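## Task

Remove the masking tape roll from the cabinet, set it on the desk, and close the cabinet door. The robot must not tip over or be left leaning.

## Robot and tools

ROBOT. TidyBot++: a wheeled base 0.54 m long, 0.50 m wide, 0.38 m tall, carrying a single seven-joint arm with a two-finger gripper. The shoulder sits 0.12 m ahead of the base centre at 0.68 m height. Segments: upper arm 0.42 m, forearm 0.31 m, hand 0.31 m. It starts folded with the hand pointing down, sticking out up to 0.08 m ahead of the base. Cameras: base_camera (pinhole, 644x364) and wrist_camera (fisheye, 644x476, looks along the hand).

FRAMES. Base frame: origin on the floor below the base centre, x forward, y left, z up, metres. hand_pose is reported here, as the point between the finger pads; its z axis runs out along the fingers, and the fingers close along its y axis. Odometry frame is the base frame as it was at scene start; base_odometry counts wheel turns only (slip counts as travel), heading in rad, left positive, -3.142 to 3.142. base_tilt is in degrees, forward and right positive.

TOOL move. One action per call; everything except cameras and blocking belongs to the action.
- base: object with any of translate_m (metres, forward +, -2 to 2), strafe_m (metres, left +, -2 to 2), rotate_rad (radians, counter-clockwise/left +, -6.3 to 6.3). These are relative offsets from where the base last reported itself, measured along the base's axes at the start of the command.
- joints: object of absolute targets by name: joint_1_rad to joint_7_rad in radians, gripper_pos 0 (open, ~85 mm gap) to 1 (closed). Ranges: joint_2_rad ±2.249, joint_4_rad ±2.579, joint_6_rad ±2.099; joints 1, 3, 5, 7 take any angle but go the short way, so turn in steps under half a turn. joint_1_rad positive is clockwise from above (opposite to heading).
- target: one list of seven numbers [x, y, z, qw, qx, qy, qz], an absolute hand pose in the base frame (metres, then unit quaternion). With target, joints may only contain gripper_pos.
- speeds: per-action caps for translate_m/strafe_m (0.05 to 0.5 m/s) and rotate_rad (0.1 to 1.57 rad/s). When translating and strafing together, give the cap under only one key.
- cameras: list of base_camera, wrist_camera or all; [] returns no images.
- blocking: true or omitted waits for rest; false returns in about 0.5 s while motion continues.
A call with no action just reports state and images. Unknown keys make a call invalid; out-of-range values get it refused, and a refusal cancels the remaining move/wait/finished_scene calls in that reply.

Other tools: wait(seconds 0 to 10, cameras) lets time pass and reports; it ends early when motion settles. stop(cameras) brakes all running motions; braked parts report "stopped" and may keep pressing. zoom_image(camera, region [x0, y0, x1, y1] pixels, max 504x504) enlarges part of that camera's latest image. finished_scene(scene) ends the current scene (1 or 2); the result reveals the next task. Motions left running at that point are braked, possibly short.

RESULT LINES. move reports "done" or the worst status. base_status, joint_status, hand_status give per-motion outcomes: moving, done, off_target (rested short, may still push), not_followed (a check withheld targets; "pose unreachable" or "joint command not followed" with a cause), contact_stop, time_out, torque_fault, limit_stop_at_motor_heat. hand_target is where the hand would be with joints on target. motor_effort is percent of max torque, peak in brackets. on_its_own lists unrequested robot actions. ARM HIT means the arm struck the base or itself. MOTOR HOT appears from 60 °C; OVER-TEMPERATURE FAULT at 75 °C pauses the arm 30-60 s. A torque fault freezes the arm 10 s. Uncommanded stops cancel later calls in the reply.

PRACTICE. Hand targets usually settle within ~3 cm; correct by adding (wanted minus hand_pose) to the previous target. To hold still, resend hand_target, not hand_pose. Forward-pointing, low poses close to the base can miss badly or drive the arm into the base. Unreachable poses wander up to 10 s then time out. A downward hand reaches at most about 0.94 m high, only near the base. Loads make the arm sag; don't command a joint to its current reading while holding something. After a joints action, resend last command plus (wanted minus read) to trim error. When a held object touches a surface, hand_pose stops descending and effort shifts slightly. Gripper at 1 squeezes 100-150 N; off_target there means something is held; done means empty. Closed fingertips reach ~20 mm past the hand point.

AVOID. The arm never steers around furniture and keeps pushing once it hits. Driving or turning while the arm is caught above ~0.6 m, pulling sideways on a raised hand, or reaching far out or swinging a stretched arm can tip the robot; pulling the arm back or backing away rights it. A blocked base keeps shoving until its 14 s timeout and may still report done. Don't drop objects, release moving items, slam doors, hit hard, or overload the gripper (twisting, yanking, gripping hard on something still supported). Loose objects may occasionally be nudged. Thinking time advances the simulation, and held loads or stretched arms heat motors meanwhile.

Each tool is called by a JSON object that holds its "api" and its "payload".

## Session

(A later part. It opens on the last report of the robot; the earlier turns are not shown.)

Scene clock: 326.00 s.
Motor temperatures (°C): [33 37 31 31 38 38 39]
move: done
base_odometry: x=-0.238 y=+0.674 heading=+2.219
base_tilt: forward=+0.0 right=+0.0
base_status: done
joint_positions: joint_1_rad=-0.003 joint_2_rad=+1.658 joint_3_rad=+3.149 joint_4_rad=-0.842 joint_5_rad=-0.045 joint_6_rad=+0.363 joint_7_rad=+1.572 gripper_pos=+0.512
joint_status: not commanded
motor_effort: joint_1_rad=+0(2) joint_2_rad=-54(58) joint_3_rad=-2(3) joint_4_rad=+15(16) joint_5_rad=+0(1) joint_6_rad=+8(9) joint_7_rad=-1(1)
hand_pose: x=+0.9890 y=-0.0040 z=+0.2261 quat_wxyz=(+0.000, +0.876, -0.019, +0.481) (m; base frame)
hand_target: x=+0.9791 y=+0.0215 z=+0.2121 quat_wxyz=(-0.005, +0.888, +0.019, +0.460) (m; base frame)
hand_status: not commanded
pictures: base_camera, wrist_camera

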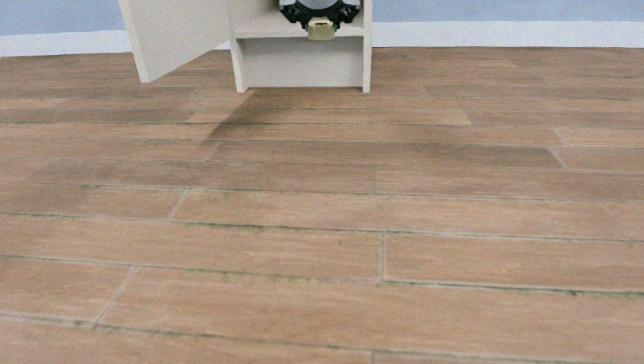

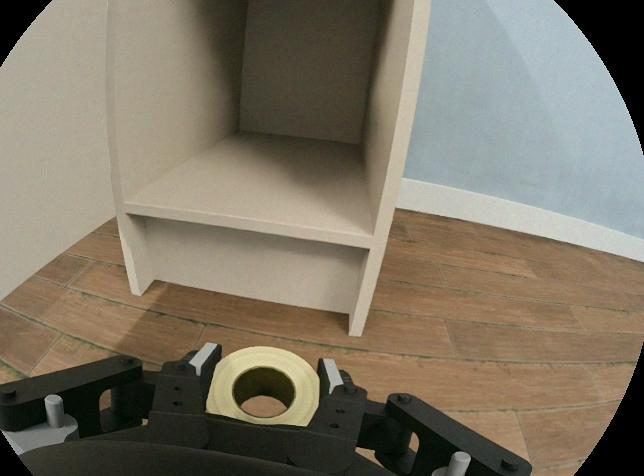

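{"api": "move", "payload": {"base": {"translate_m": -0.3}, "joints": {"joint_1_rad": 0.0, "joint_2_rad": 0.2, "joint_4_rad": -1.42, "joint_6_rad": -0.555}}}

{"api": "move", "payload": {"base": {"rotate_rad": 1.48}, "speeds": {"rotate_rad": 1.0}}}

Scene clock: 352.47 s.
Motor temperatures (°C): [33 38 31 31 38 38 39]
move: done
base_odometry: x=-0.057 y=+0.435 heading=+2.220
base_tilt: forward=+0.0 right=+0.0
base_status: done
joint_positions: joint_1_rad=-0.003 joint_2_rad=+0.206 joint_3_rad=+3.149 joint_4_rad=-1.400 joint_5_rad=-0.045 joint_6_rad=-0.502 joint_7_rad=+1.572 gripper_pos=+0.512
joint_status: all done
motor_effort: joint_1_rad=+0(1) joint_2_rad=-31(60) joint_3_rad=-1(3) joint_4_rad=+22(22) joint_5_rad=-1(1) joint_6_rad=+9(9) joint_7_rad=-1(1)
hand_pose: x=+0.7867 y=+0.0055 z=+0.9234 quat_wxyz=(-0.017, +0.869, -0.013, +0.494) (m; base frame)
hand_target: x=+0.7728 y=-0.0036 z=+0.9019 quat_wxyz=(+0.010, +0.885, +0.003, +0.465) (m; base frame)
hand_status: not commanded
pictures: base_camera, wrist_camera

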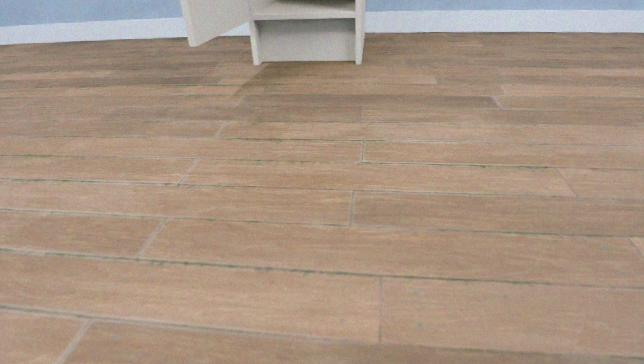

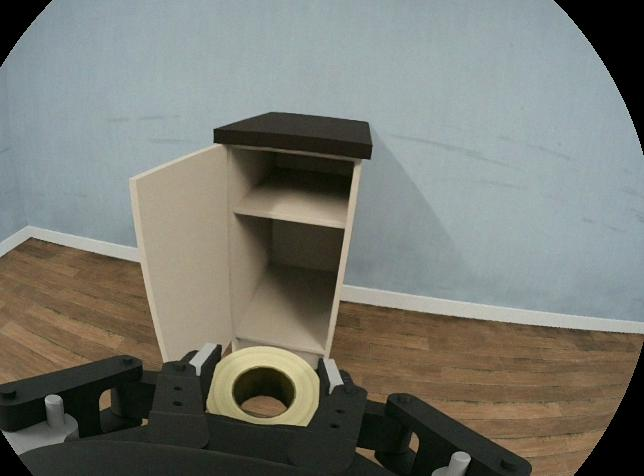

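Scene clock: 354.97 s.
Motor temperatures (°C): [33 38 31 31 38 38 39]
move: done
base_odometry: x=-0.057 y=+0.435 heading=-2.584
base_tilt: forward=+0.0 right=+0.0
base_status: done
joint_positions: joint_1_rad=-0.003 joint_2_rad=+0.206 joint_3_rad=+3.146 joint_4_rad=-1.401 joint_5_rad=-0.042 joint_6_rad=-0.504 joint_7_rad=+1.572 gripper_pos=+0.512
joint_status: not commanded
motor_effort: joint_1_rad=+0(4) joint_2_rad=-31(33) joint_3_rad=-1(4) joint_4_rad=+22(22) joint_5_rad=+0(1) joint_6_rad=+8(8) joint_7_rad=-1(1)
hand_pose: x=+0.7864 y=+0.0068 z=+0.9228 quat_wxyz=(-0.017, +0.870, -0.011, +0.493) (m; base frame)
hand_target: x=+0.7728 y=-0.0036 z=+0.9019 quat_wxyz=(+0.010, +0.885, +0.003, +0.465) (m; base frame)
hand_status: not commanded
pictures: base_camera, wrist_camera

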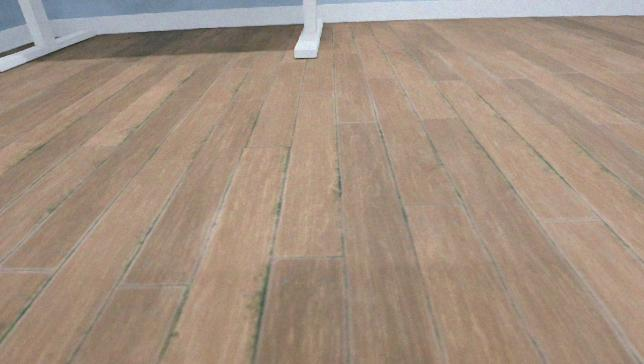

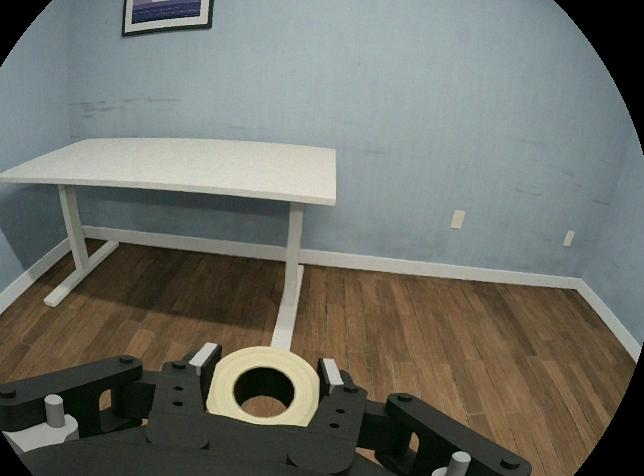

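{"api": "move", "payload": {"base": {"translate_m": 0.4, "strafe_m": 0.15}}}

Scene clock: 366.80 s.
Motor temperatures (°C): [33 38 31 31 38 38 39]
move: done
base_odometry: x=-0.317 y=+0.096 heading=-2.583
base_tilt: forward=+0.0 right=+0.0
base_status: done
joint_positions: joint_1_rad=-0.003 joint_2_rad=+0.204 joint_3_rad=+3.146 joint_4_rad=-1.403 joint_5_rad=-0.041 joint_6_rad=-0.507 joint_7_rad=+1.572 gripper_pos=+0.512
joint_status: not commanded
motor_effort: joint_1_rad=+0(2) joint_2_rad=-31(36) joint_3_rad=-1(3) joint_4_rad=+21(23) joint_5_rad=-1(1) joint_6_rad=+8(9) joint_7_rad=+0(1)
hand_pose: x=+0.7851 y=+0.0068 z=+0.9214 quat_wxyz=(-0.017, +0.871, -0.011, +0.491) (m; base frame)
hand_target: x=+0.7728 y=-0.0036 z=+0.9019 quat_wxyz=(+0.010, +0.885, +0.003, +0.465) (m; base frame)
hand_status: not commanded
pictures: base_camera, wrist_camera

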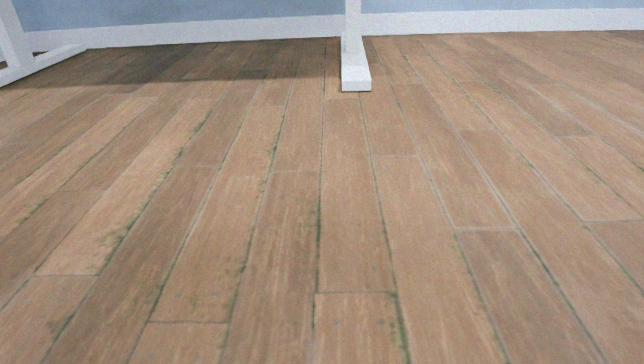

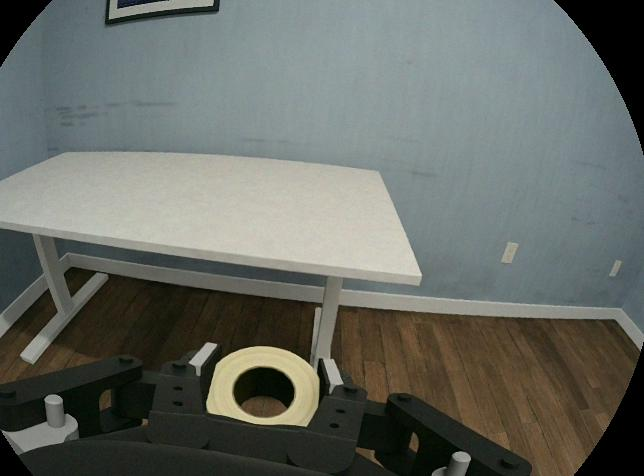

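{"api": "move", "payload": {"base": {"translate_m": 0.45}}}

{"api": "move", "payload": {"joints": {"joint_1_rad": 0.0, "joint_2_rad": 0.5, "joint_4_rad": -1.32, "joint_6_rad": -0.43}}}

Scene clock: 386.57 s.
Motor temperatures (°C): [33 37 31 31 38 38 38]
move: done
base_odometry: x=-0.699 y=-0.142 heading=-2.583
base_tilt: forward=+0.0 right=+0.0
base_status: done
joint_positions: joint_1_rad=-0.003 joint_2_rad=+0.204 joint_3_rad=+3.146 joint_4_rad=-1.404 joint_5_rad=-0.041 joint_6_rad=-0.508 joint_7_rad=+1.572 gripper_pos=+0.512
joint_status: not commanded
motor_effort: joint_1_rad=+0(1) joint_2_rad=-31(35) joint_3_rad=+0(2) joint_4_rad=+22(22) joint_5_rad=+0(1) joint_6_rad=+8(9) joint_7_rad=+0(1)
hand_pose: x=+0.7844 y=+0.0068 z=+0.9209 quat_wxyz=(-0.017, +0.871, -0.011, +0.490) (m; base frame)
hand_target: x=+0.7728 y=-0.0036 z=+0.9019 quat_wxyz=(+0.010, +0.885, +0.003, +0.465) (m; base frame)
hand_status: not commanded
pictures: base_camera, wrist_camera

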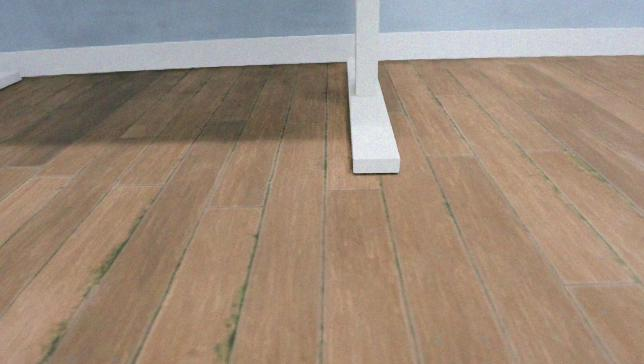

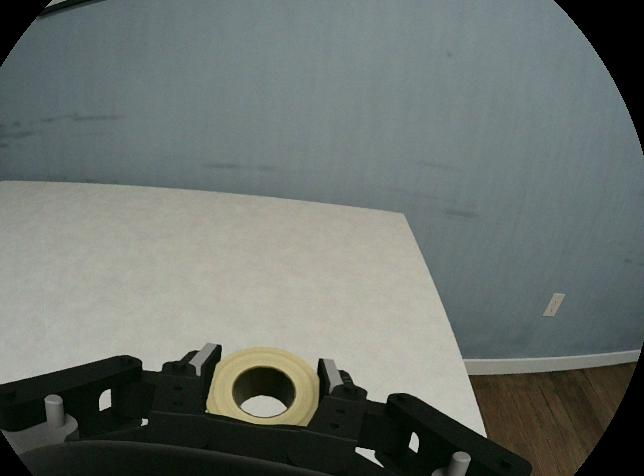

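Scene clock: 388.27 s.
Motor temperatures (°C): [33 37 31 31 38 38 38]
move: done
base_odometry: x=-0.699 y=-0.142 heading=-2.583
base_tilt: forward=+0.0 right=+0.0
base_status: not commanded
joint_positions: joint_1_rad=-0.003 joint_2_rad=+0.497 joint_3_rad=+3.146 joint_4_rad=-1.325 joint_5_rad=-0.041 joint_6_rad=-0.490 joint_7_rad=+1.572 gripper_pos=+0.512
joint_status: all done
motor_effort: joint_1_rad=+0(1) joint_2_rad=-40(46) joint_3_rad=-2(2) joint_4_rad=+20(23) joint_5_rad=+0(1) joint_6_rad=+7(10) joint_7_rad=+0(1)
hand_pose: x=+0.8539 y=+0.0068 z=+0.7634 quat_wxyz=(-0.015, +0.915, -0.012, +0.403) (m; base frame)
hand_target: x=+0.8676 y=-0.0026 z=+0.7780 quat_wxyz=(+0.009, +0.902, +0.005, +0.431) (m; base frame)
hand_status: not commanded
pictures: base_camera, wrist_camera

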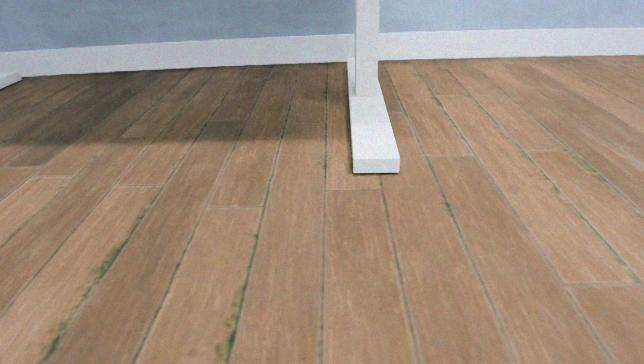

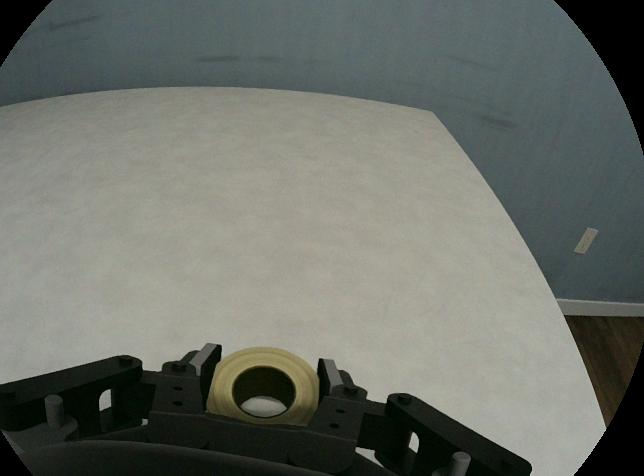

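{"api": "move", "payload": {"joints": {"joint_2_rad": 0.6, "joint_4_rad": -1.41, "joint_6_rad": -0.15}}}

Scene clock: 393.23 s.
Motor temperatures (°C): [33 37 31 31 38 38 38]
move: done
base_odometry: x=-0.699 y=-0.142 heading=-2.583
base_tilt: forward=+0.0 right=+0.0
base_status: not commanded
joint_positions: joint_1_rad=-0.003 joint_2_rad=+0.570 joint_3_rad=+3.146 joint_4_rad=-1.387 joint_5_rad=-0.041 joint_6_rad=-0.209 joint_7_rad=+1.572 gripper_pos=+0.512
joint_status: all done
motor_effort: joint_1_rad=+0(1) joint_2_rad=-43(43) joint_3_rad=-2(3) joint_4_rad=+20(21) joint_5_rad=+0(1) joint_6_rad=+7(8) joint_7_rad=+0(1)
hand_pose: x=+0.8951 y=+0.0035 z=+0.7435 quat_wxyz=(-0.012, +0.883, -0.015, +0.469) (m; base frame)
hand_target: x=+0.8999 y=-0.0001 z=+0.7224 quat_wxyz=(+0.006, +0.882, +0.007, +0.471) (m; base frame)
hand_status: not commanded
pictures: base_camera, wrist_camera

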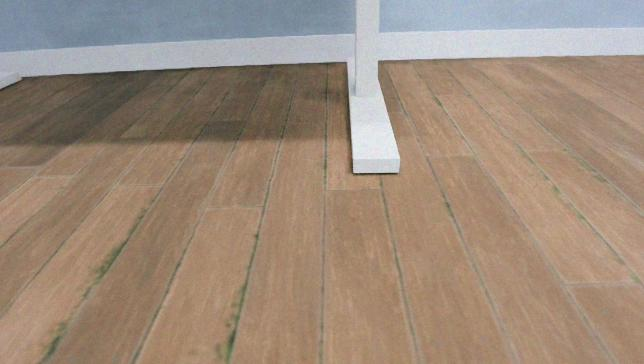

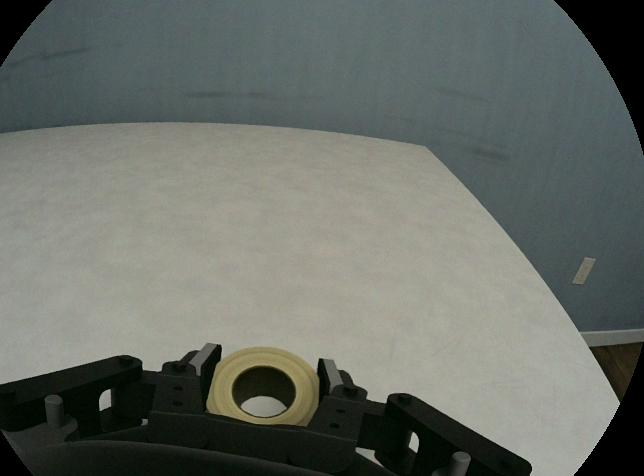

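{"api": "move", "payload": {"joints": {"joint_2_rad": 0.66, "joint_6_rad": -0.09}}}

{"api": "move", "payload": {"joints": {"joint_2_rad": 0.70, "joint_6_rad": -0.05}}}

Scene clock: 398.20 s.
Motor temperatures (°C): [33 37 31 31 38 38 38]
move: off_target
base_odometry: x=-0.699 y=-0.142 heading=-2.583
base_tilt: forward=+0.0 right=+0.0
base_status: not commanded
joint_positions: joint_1_rad=-0.003 joint_2_rad=+0.596 joint_3_rad=+3.146 joint_4_rad=-1.387 joint_5_rad=-0.041 joint_6_rad=-0.130 joint_7_rad=+1.572 gripper_pos=+0.512
joint_status: joint_2_rad off_target (ended at +0.596, target +0.660); the others done
motor_effort: joint_1_rad=+1(1) joint_2_rad=-36(40) joint_3_rad=-1(2) joint_4_rad=+16(19) joint_5_rad=+0(1) joint_6_rad=+5(8) joint_7_rad=+0(1)
hand_pose: x=+0.9100 y=+0.0025 z=+0.7436 quat_wxyz=(-0.011, +0.870, -0.016, +0.492) (m; base frame)
hand_target: x=+0.9118 y=+0.0005 z=+0.6907 quat_wxyz=(+0.006, +0.882, +0.008, +0.471) (m; base frame)
hand_status: not commanded
pictures: base_camera, wrist_camera

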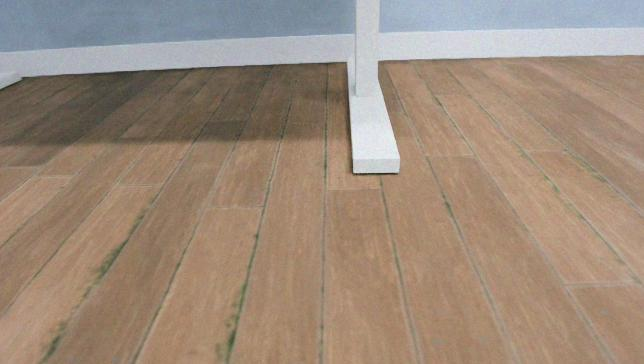

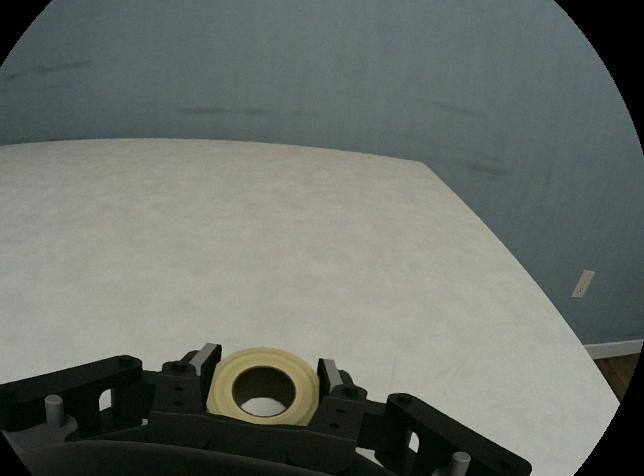

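Scene clock: 398.90 s.
Motor temperatures (°C): [33 37 31 31 38 38 38]
move: off_target
base_odometry: x=-0.699 y=-0.142 heading=-2.583
base_tilt: forward=+0.0 right=+0.0
base_status: not commanded
joint_positions: joint_1_rad=-0.003 joint_2_rad=+0.617 joint_3_rad=+3.146 joint_4_rad=-1.382 joint_5_rad=-0.041 joint_6_rad=-0.078 joint_7_rad=+1.572 gripper_pos=+0.512
joint_status: joint_2_rad off_target (ended at +0.617, target +0.700); the others done
motor_effort: joint_1_rad=+0(1) joint_2_rad=-33(36) joint_3_rad=-1(2) joint_4_rad=+14(16) joint_5_rad=+0(1) joint_6_rad=+4(6) joint_7_rad=+0(1)
hand_pose: x=+0.9207 y=+0.0019 z=+0.7437 quat_wxyz=(-0.010, +0.861, -0.016, +0.508) (m; base frame)
hand_target: x=+0.9186 y=+0.0009 z=+0.6692 quat_wxyz=(+0.005, +0.882, +0.008, +0.471) (m; base frame)
hand_status: not commanded
pictures: base_camera, wrist_camera

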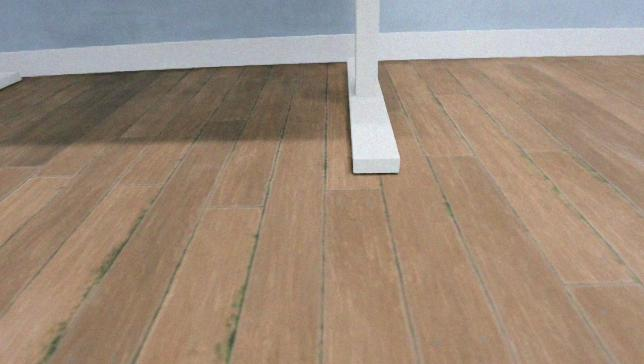

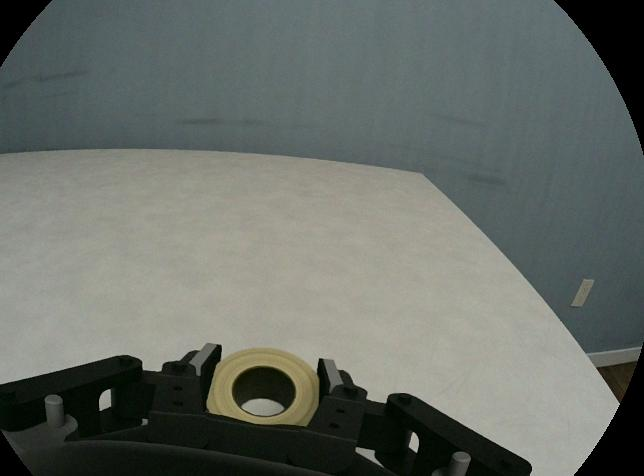

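{"api": "move", "payload": {"joints": {"joint_2_rad": 0.605, "joint_6_rad": -0.16}}}

{"api": "move", "payload": {"joints": {"gripper_pos": 0.4}}}

Scene clock: 405.97 s.
Motor temperatures (°C): [33 37 31 31 38 38 38]
move: done
base_odometry: x=-0.699 y=-0.142 heading=-2.583
base_tilt: forward=+0.0 right=+0.0
base_status: not commanded
joint_positions: joint_1_rad=-0.003 joint_2_rad=+0.601 joint_3_rad=+3.146 joint_4_rad=-1.385 joint_5_rad=-0.041 joint_6_rad=-0.115 joint_7_rad=+1.572 gripper_pos=+0.512
joint_status: all done
motor_effort: joint_1_rad=+0(1) joint_2_rad=-41(41) joint_3_rad=-2(3) joint_4_rad=+18(18) joint_5_rad=-1(1) joint_6_rad=+6(7) joint_7_rad=-1(1)
hand_pose: x=+0.9133 y=+0.0023 z=+0.7446 quat_wxyz=(-0.011, +0.867, -0.016, +0.497) (m; base frame)
hand_target: x=+0.8984 y=-0.0002 z=+0.7160 quat_wxyz=(+0.007, +0.885, +0.007, +0.465) (m; base frame)
hand_status: not commanded
pictures: base_camera, wrist_camera

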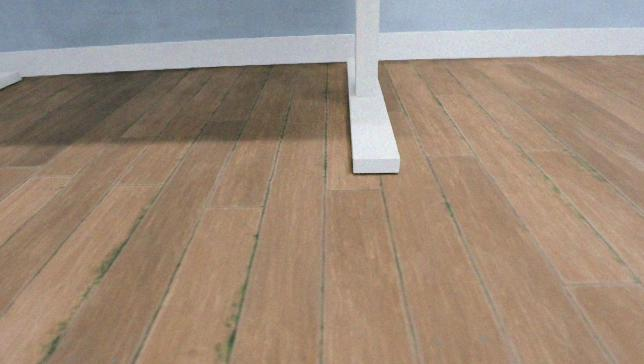

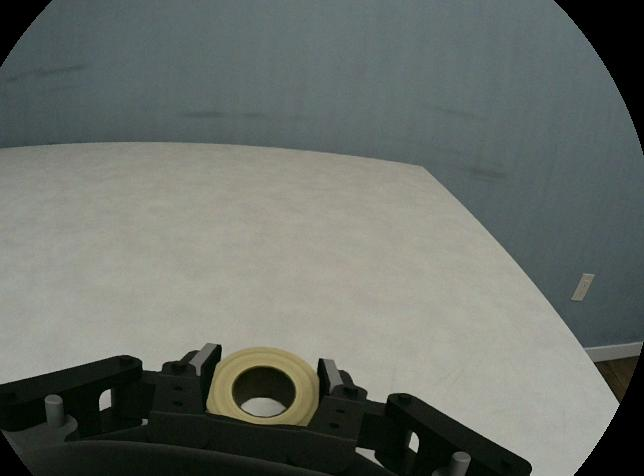

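Scene clock: 406.77 s.
Motor temperatures (°C): [33 37 31 31 38 38 38]
move: done
base_odometry: x=-0.699 y=-0.142 heading=-2.583
base_tilt: forward=+0.0 right=+0.0
base_status: not commanded
joint_positions: joint_1_rad=-0.003 joint_2_rad=+0.601 joint_3_rad=+3.146 joint_4_rad=-1.393 joint_5_rad=-0.041 joint_6_rad=-0.117 joint_7_rad=+1.572 gripper_pos=+0.400
joint_status: all done
motor_effort: joint_1_rad=+0(1) joint_2_rad=-42(44) joint_3_rad=-2(2) joint_4_rad=+20(20) joint_5_rad=+0(1) joint_6_rad=+8(8) joint_7_rad=-1(1)
hand_pose: x=+0.9107 y=+0.0023 z=+0.7396 quat_wxyz=(-0.011, +0.870, -0.016, +0.493) (m; base frame)
hand_target: x=+0.8984 y=-0.0002 z=+0.7160 quat_wxyz=(+0.007, +0.885, +0.007, +0.465) (m; base frame)
hand_status: not commanded
pictures: base_camera, wrist_camera

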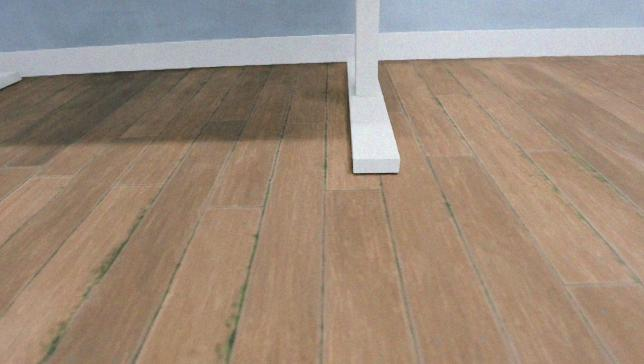

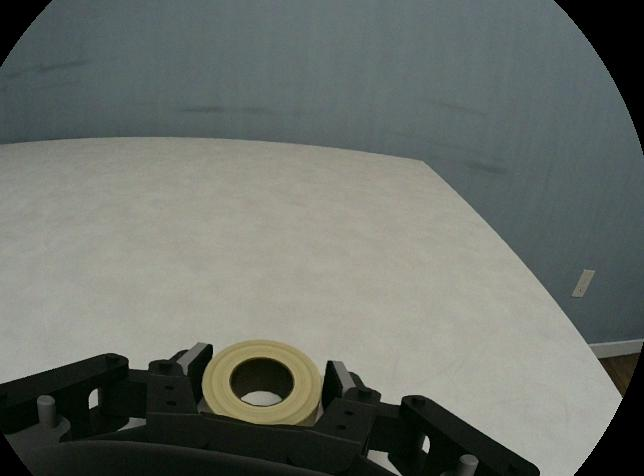

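{"api": "move", "payload": {"joints": {"gripper_pos": 0.1}}}

{"api": "move", "payload": {"base": {"translate_m": -0.12}, "speeds": {"translate_m": 0.15}}}

Scene clock: 416.17 s.
Motor temperatures (°C): [33 37 31 31 38 38 38]
move: done
base_odometry: x=-0.699 y=-0.142 heading=-2.583
base_tilt: forward=+0.0 right=+0.0
base_status: not commanded
joint_positions: joint_1_rad=-0.003 joint_2_rad=+0.601 joint_3_rad=+3.146 joint_4_rad=-1.393 joint_5_rad=-0.041 joint_6_rad=-0.117 joint_7_rad=+1.572 gripper_pos=+0.100
joint_status: all done
motor_effort: joint_1_rad=+0(1) joint_2_rad=-44(44) joint_3_rad=-1(2) joint_4_rad=+20(20) joint_5_rad=+0(1) joint_6_rad=+8(8) joint_7_rad=+0(1)
hand_pose: x=+0.9107 y=+0.0023 z=+0.7396 quat_wxyz=(-0.011, +0.870, -0.016, +0.493) (m; base frame)
hand_target: x=+0.8984 y=-0.0002 z=+0.7160 quat_wxyz=(+0.007, +0.885, +0.007, +0.465) (m; base frame)
hand_status: not commanded
pictures: base_camera, wrist_camera

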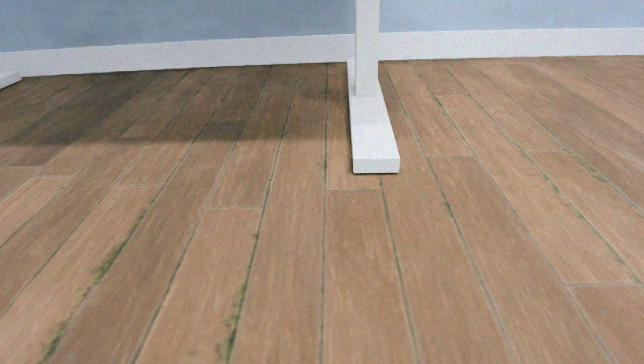

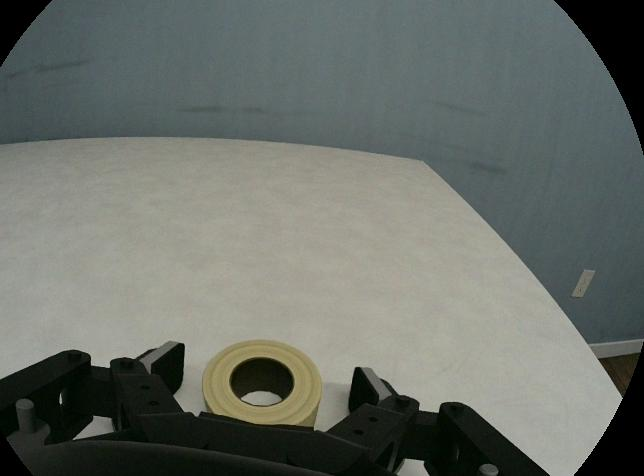

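Scene clock: 417.60 s.
Motor temperatures (°C): [33 37 31 31 38 38 38]
move: done
base_odometry: x=-0.597 y=-0.079 heading=-2.583
base_tilt: forward=+0.0 right=+0.0
base_status: done
joint_positions: joint_1_rad=-0.003 joint_2_rad=+0.600 joint_3_rad=+3.146 joint_4_rad=-1.394 joint_5_rad=-0.041 joint_6_rad=-0.117 joint_7_rad=+1.572 gripper_pos=+0.100
joint_status: not commanded
motor_effort: joint_1_rad=+0(1) joint_2_rad=-43(46) joint_3_rad=-2(3) joint_4_rad=+20(21) joint_5_rad=-1(1) joint_6_rad=+8(8) joint_7_rad=-1(1)
hand_pose: x=+0.9101 y=+0.0023 z=+0.7398 quat_wxyz=(-0.011, +0.870, -0.016, +0.493) (m; base frame)
hand_target: x=+0.8984 y=-0.0002 z=+0.7160 quat_wxyz=(+0.007, +0.885, +0.007, +0.465) (m; base frame)
hand_status: not commanded
pictures: base_camera, wrist_camera

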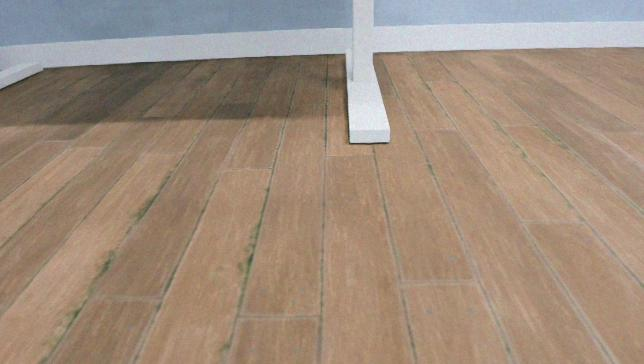

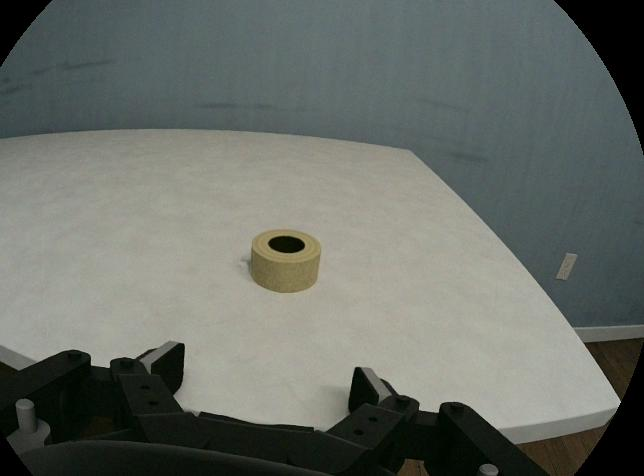

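{"api": "move", "payload": {"base": {"translate_m": -0.35}}}

{"api": "move", "payload": {"base": {"rotate_rad": -1.48}, "joints": {"joint_1_rad": 0.0, "joint_2_rad": 1.31, "joint_4_rad": -1.41, "joint_5_rad": 0.0, "joint_6_rad": 0.97, "gripper_pos": 1.0}}}

{"api": "move", "payload": {"base": {"strafe_m": 0.125, "translate_m": 0.3}}}

Scene clock: 434.40 s.
Motor temperatures (°C): [33 37 31 31 38 37 38]
move: done
base_odometry: x=-0.300 y=+0.107 heading=-2.583
base_tilt: forward=+0.0 right=+0.0
base_status: done
joint_positions: joint_1_rad=-0.003 joint_2_rad=+0.596 joint_3_rad=+3.146 joint_4_rad=-1.397 joint_5_rad=-0.041 joint_6_rad=-0.117 joint_7_rad=+1.572 gripper_pos=+0.100
joint_status: not commanded
motor_effort: joint_1_rad=+0(1) joint_2_rad=-43(46) joint_3_rad=-2(3) joint_4_rad=+20(21) joint_5_rad=-1(1) joint_6_rad=+8(8) joint_7_rad=+0(1)
hand_pose: x=+0.9092 y=+0.0023 z=+0.7410 quat_wxyz=(-0.011, +0.870, -0.016, +0.493) (m; base frame)
hand_target: x=+0.8984 y=-0.0002 z=+0.7160 quat_wxyz=(+0.007, +0.885, +0.007, +0.465) (m; base frame)
hand_status: not commanded
pictures: base_camera, wrist_camera

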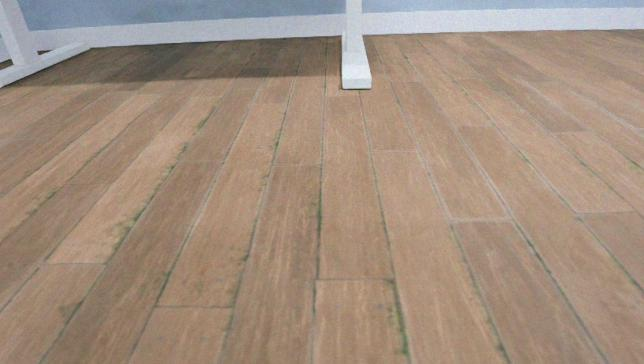

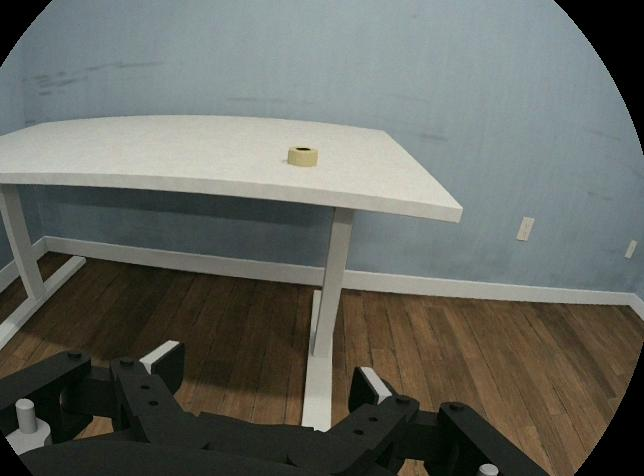

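Scene clock: 437.03 s.
Motor temperatures (°C): [33 37 31 31 38 37 38]
move: done
base_odometry: x=-0.300 y=+0.107 heading=+2.220
base_tilt: forward=+0.0 right=+0.0
base_status: done
joint_positions: joint_1_rad=+0.010 joint_2_rad=+1.286 joint_3_rad=+3.150 joint_4_rad=-1.397 joint_5_rad=-0.041 joint_6_rad=+0.907 joint_7_rad=+1.572 gripper_pos=+0.999
joint_status: all done
motor_effort: joint_1_rad=+0(9) joint_2_rad=-51(55) joint_3_rad=-2(6) joint_4_rad=+13(20) joint_5_rad=+0(2) joint_6_rad=+9(10) joint_7_rad=-1(1)
hand_pose: x=+0.9663 y=-0.0212 z=+0.4542 quat_wxyz=(+0.012, +0.776, -0.022, +0.631) (m; base frame)
hand_target: x=+0.9605 y=+0.0013 z=+0.4480 quat_wxyz=(-0.003, +0.768, -0.004, +0.641) (m; base frame)
hand_status: not commanded
pictures: base_camera, wrist_camera

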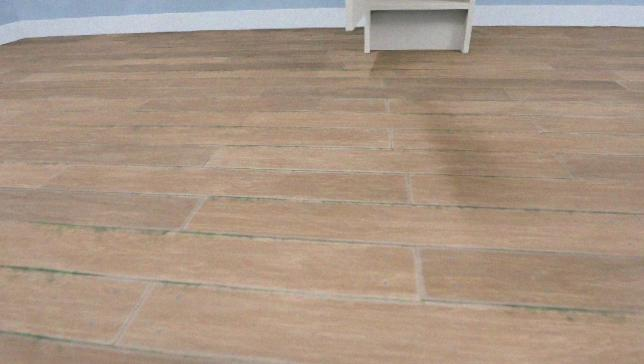

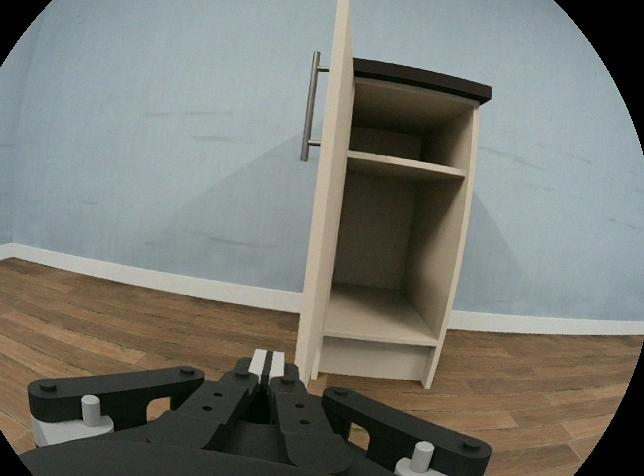

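Scene clock: 438.93 s.
Motor temperatures (°C): [33 37 31 31 38 37 38]
move: done
base_odometry: x=-0.581 y=+0.270 heading=+2.220
base_tilt: forward=+0.0 right=+0.0
base_status: done
joint_positions: joint_1_rad=+0.008 joint_2_rad=+1.287 joint_3_rad=+3.150 joint_4_rad=-1.399 joint_5_rad=-0.041 joint_6_rad=+0.911 joint_7_rad=+1.572 gripper_pos=+0.999
joint_status: not commanded
motor_effort: joint_1_rad=+0(3) joint_2_rad=-51(52) joint_3_rad=-2(3) joint_4_rad=+13(14) joint_5_rad=+0(1) joint_6_rad=+9(10) joint_7_rad=-1(1)
hand_pose: x=+0.9658 y=-0.0192 z=+0.4540 quat_wxyz=(+0.011, +0.775, -0.021, +0.631) (m; base frame)
hand_target: x=+0.9605 y=+0.0013 z=+0.4480 quat_wxyz=(-0.003, +0.768, -0.004, +0.641) (m; base frame)
hand_status: not commanded
pictures: base_camera, wrist_camera

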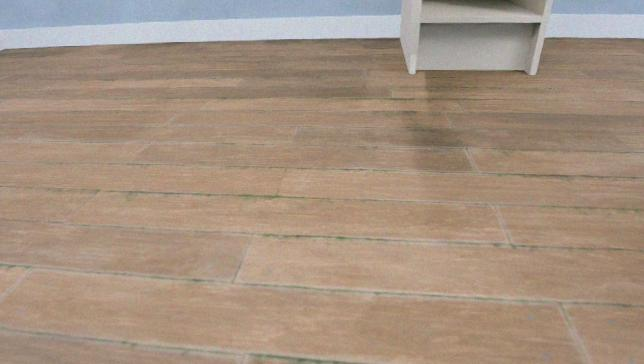

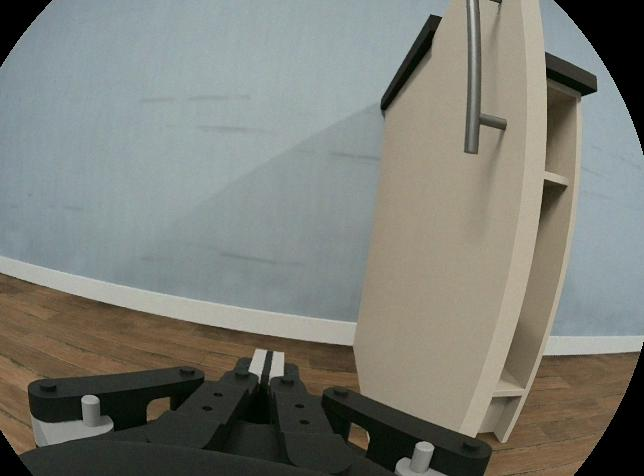

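{"api": "move", "payload": {"base": {"translate_m": 0.17}, "speeds": {"translate_m": 0.25}}}

{"api": "move", "payload": {"base": {"strafe_m": -0.25}, "speeds": {"strafe_m": 0.15}}}

Scene clock: 443.87 s.
Motor temperatures (°C): [33 37 31 31 38 37 38]
move: done
base_odometry: x=-0.684 y=+0.406 heading=+2.220
base_tilt: forward=+0.0 right=+0.0
base_status: done
joint_positions: joint_1_rad=+0.008 joint_2_rad=+1.288 joint_3_rad=+3.150 joint_4_rad=-1.401 joint_5_rad=-0.041 joint_6_rad=+0.912 joint_7_rad=+1.572 gripper_pos=+0.999
joint_status: not commanded
motor_effort: joint_1_rad=+0(3) joint_2_rad=-50(53) joint_3_rad=-1(4) joint_4_rad=+13(14) joint_5_rad=+1(1) joint_6_rad=+9(10) joint_7_rad=+0(1)
hand_pose: x=+0.9651 y=-0.0192 z=+0.4530 quat_wxyz=(+0.011, +0.776, -0.021, +0.631) (m; base frame)
hand_target: x=+0.9605 y=+0.0013 z=+0.4480 quat_wxyz=(-0.003, +0.768, -0.004, +0.641) (m; base frame)
hand_status: not commanded
pictures: base_camera, wrist_camera

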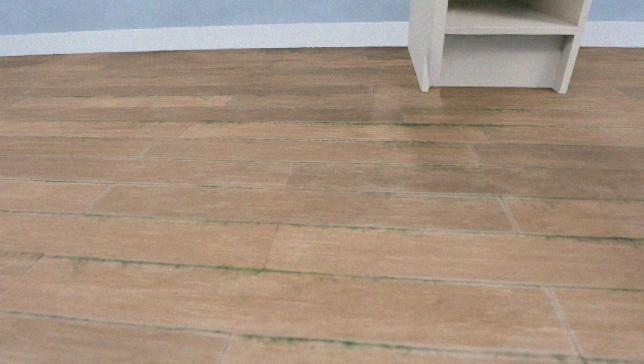

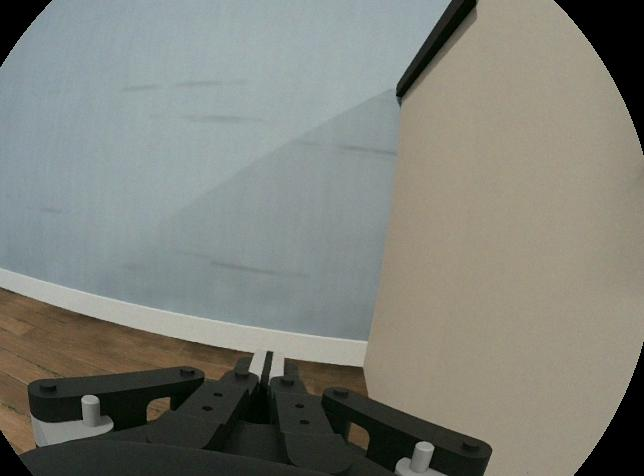

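Scene clock: 446.20 s.
Motor temperatures (°C): [33 37 31 31 38 37 38]
move: done
base_odometry: x=-0.485 y=+0.557 heading=+2.220
base_tilt: forward=+0.0 right=+0.0
base_status: done
joint_positions: joint_1_rad=+0.004 joint_2_rad=+1.288 joint_3_rad=+3.149 joint_4_rad=-1.401 joint_5_rad=-0.040 joint_6_rad=+0.912 joint_7_rad=+1.572 gripper_pos=+0.999
joint_status: not commanded
motor_effort: joint_1_rad=+0(4) joint_2_rad=-50(52) joint_3_rad=-2(4) joint_4_rad=+13(13) joint_5_rad=+0(2) joint_6_rad=+9(9) joint_7_rad=+0(1)
hand_pose: x=+0.9652 y=-0.0153 z=+0.4530 quat_wxyz=(+0.009, +0.776, -0.019, +0.631) (m; base frame)
hand_target: x=+0.9605 y=+0.0013 z=+0.4480 quat_wxyz=(-0.003, +0.768, -0.004, +0.641) (m; base frame)
hand_status: not commanded
pictures: base_camera, wrist_camera

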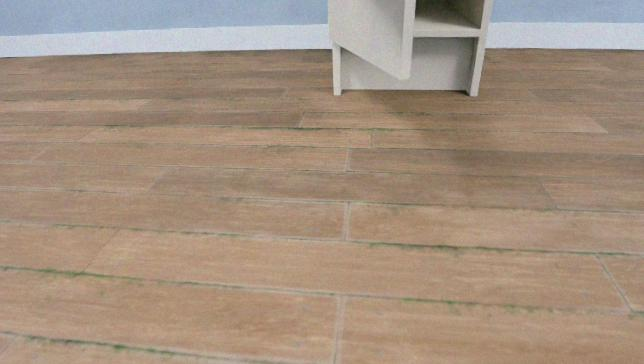

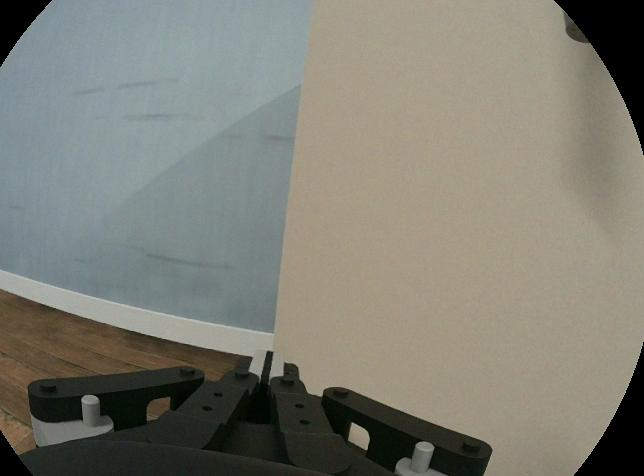

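{"api": "move", "payload": {"base": {"strafe_m": -0.19}, "speeds": {"strafe_m": 0.15}}}

{"api": "move", "payload": {"base": {"translate_m": 0.16}, "speeds": {"translate_m": 0.12}}}

Scene clock: 451.27 s.
Motor temperatures (°C): [33 37 31 31 38 37 38]
move: done
base_odometry: x=-0.333 y=+0.672 heading=+2.220
base_tilt: forward=+0.0 right=+0.0
base_status: done
joint_positions: joint_1_rad=+0.005 joint_2_rad=+1.288 joint_3_rad=+3.148 joint_4_rad=-1.401 joint_5_rad=-0.039 joint_6_rad=+0.912 joint_7_rad=+1.572 gripper_pos=+0.999
joint_status: not commanded
motor_effort: joint_1_rad=+0(5) joint_2_rad=-51(52) joint_3_rad=-2(4) joint_4_rad=+12(13) joint_5_rad=+0(3) joint_6_rad=+9(10) joint_7_rad=-1(1)
hand_pose: x=+0.9652 y=-0.0152 z=+0.4531 quat_wxyz=(+0.009, +0.776, -0.019, +0.631) (m; base frame)
hand_target: x=+0.9605 y=+0.0013 z=+0.4480 quat_wxyz=(-0.003, +0.768, -0.004, +0.641) (m; base frame)
hand_status: not commanded
pictures: base_camera, wrist_camera

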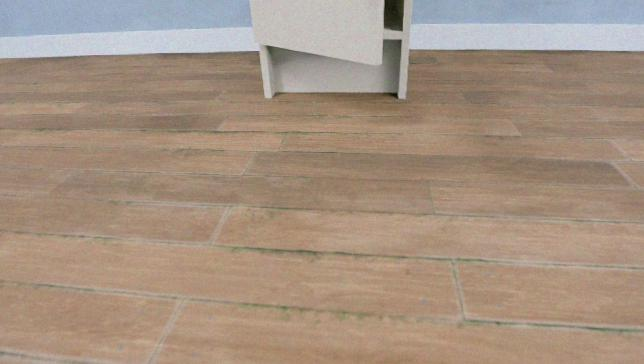

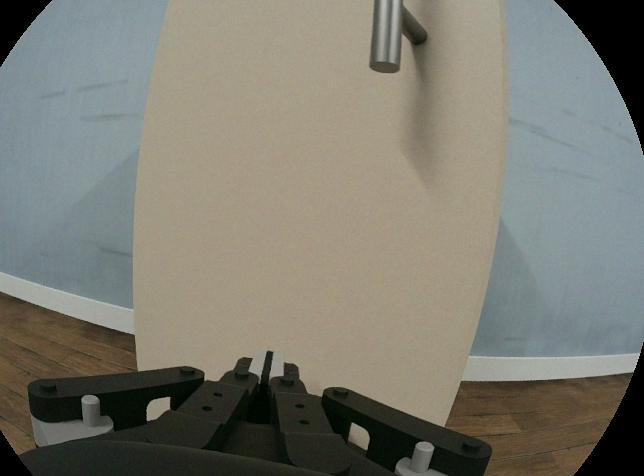

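Scene clock: 453.17 s.
Motor temperatures (°C): [33 37 31 31 38 37 38]
move: done
base_odometry: x=-0.430 y=+0.800 heading=+2.220
base_tilt: forward=+0.0 right=+0.0
base_status: done
joint_positions: joint_1_rad=+0.003 joint_2_rad=+1.289 joint_3_rad=+3.147 joint_4_rad=-1.403 joint_5_rad=-0.038 joint_6_rad=+0.913 joint_7_rad=+1.572 gripper_pos=+0.999
joint_status: not commanded
motor_effort: joint_1_rad=+0(5) joint_2_rad=-50(53) joint_3_rad=-2(3) joint_4_rad=+12(16) joint_5_rad=+1(1) joint_6_rad=+9(10) joint_7_rad=-1(1)
hand_pose: x=+0.9641 y=-0.0133 z=+0.4511 quat_wxyz=(+0.008, +0.777, -0.018, +0.630) (m; base frame)
hand_target: x=+0.9605 y=+0.0013 z=+0.4480 quat_wxyz=(-0.003, +0.768, -0.004, +0.641) (m; base frame)
hand_status: not commanded
pictures: base_camera, wrist_camera

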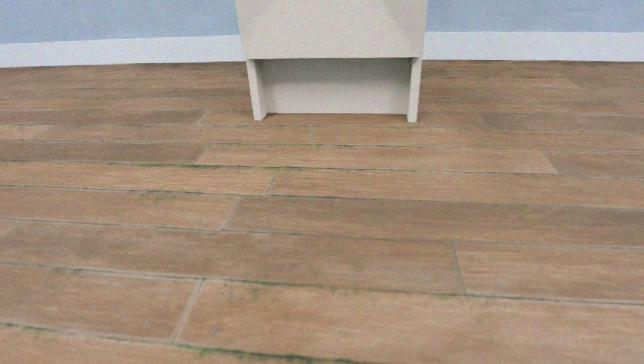

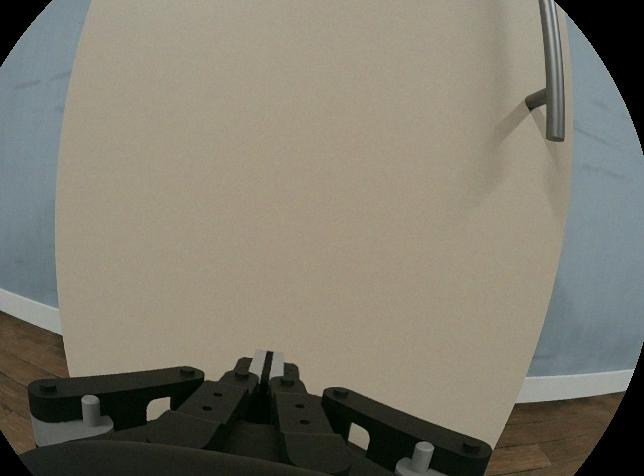

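{"api": "move", "payload": {"base": {"translate_m": 0.03}, "speeds": {"translate_m": 0.08}}}

{"api": "zoom_image", "payload": {"camera": "base_camera", "region": [200, 0, 460, 140]}}

Scene clock: 456.90 s.
Motor temperatures (°C): [33 38 31 31 38 37 38]
move: done
base_odometry: x=-0.448 y=+0.824 heading=+2.219
base_tilt: forward=+0.0 right=+0.0
base_status: done
joint_positions: joint_1_rad=+0.003 joint_2_rad=+1.289 joint_3_rad=+3.147 joint_4_rad=-1.404 joint_5_rad=-0.038 joint_6_rad=+0.913 joint_7_rad=+1.572 gripper_pos=+0.999
joint_status: not commanded
motor_effort: joint_1_rad=+0(1) joint_2_rad=-51(52) joint_3_rad=-1(3) joint_4_rad=+12(14) joint_5_rad=+0(1) joint_6_rad=+9(9) joint_7_rad=-1(1)
hand_pose: x=+0.9640 y=-0.0133 z=+0.4510 quat_wxyz=(+0.008, +0.777, -0.018, +0.629) (m; base frame)
hand_target: x=+0.9605 y=+0.0013 z=+0.4480 quat_wxyz=(-0.003, +0.768, -0.004, +0.641) (m; base frame)
hand_status: not commanded
pictures: base_camera, wrist_camera

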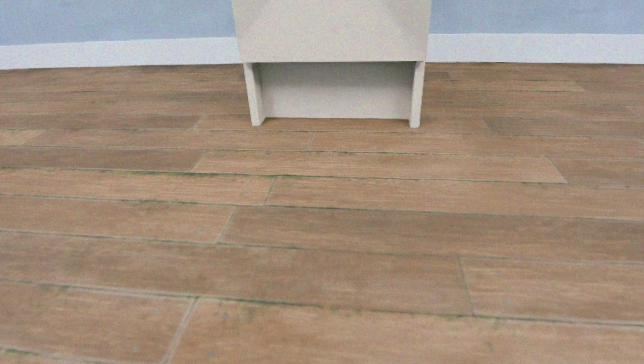

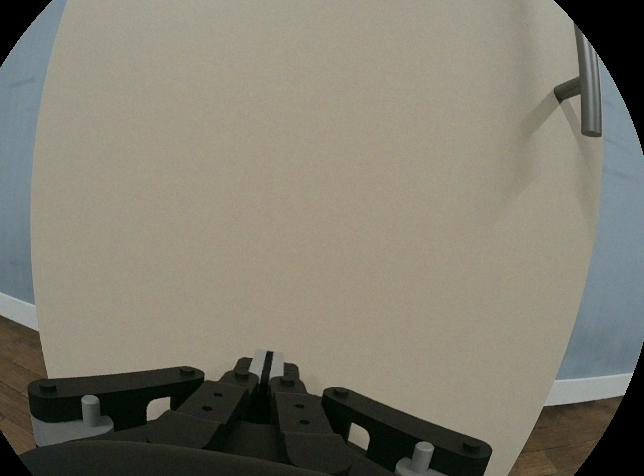

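Scaled by 1.938.

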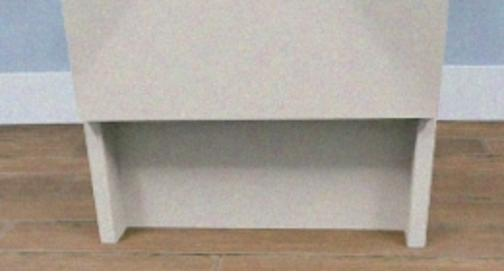

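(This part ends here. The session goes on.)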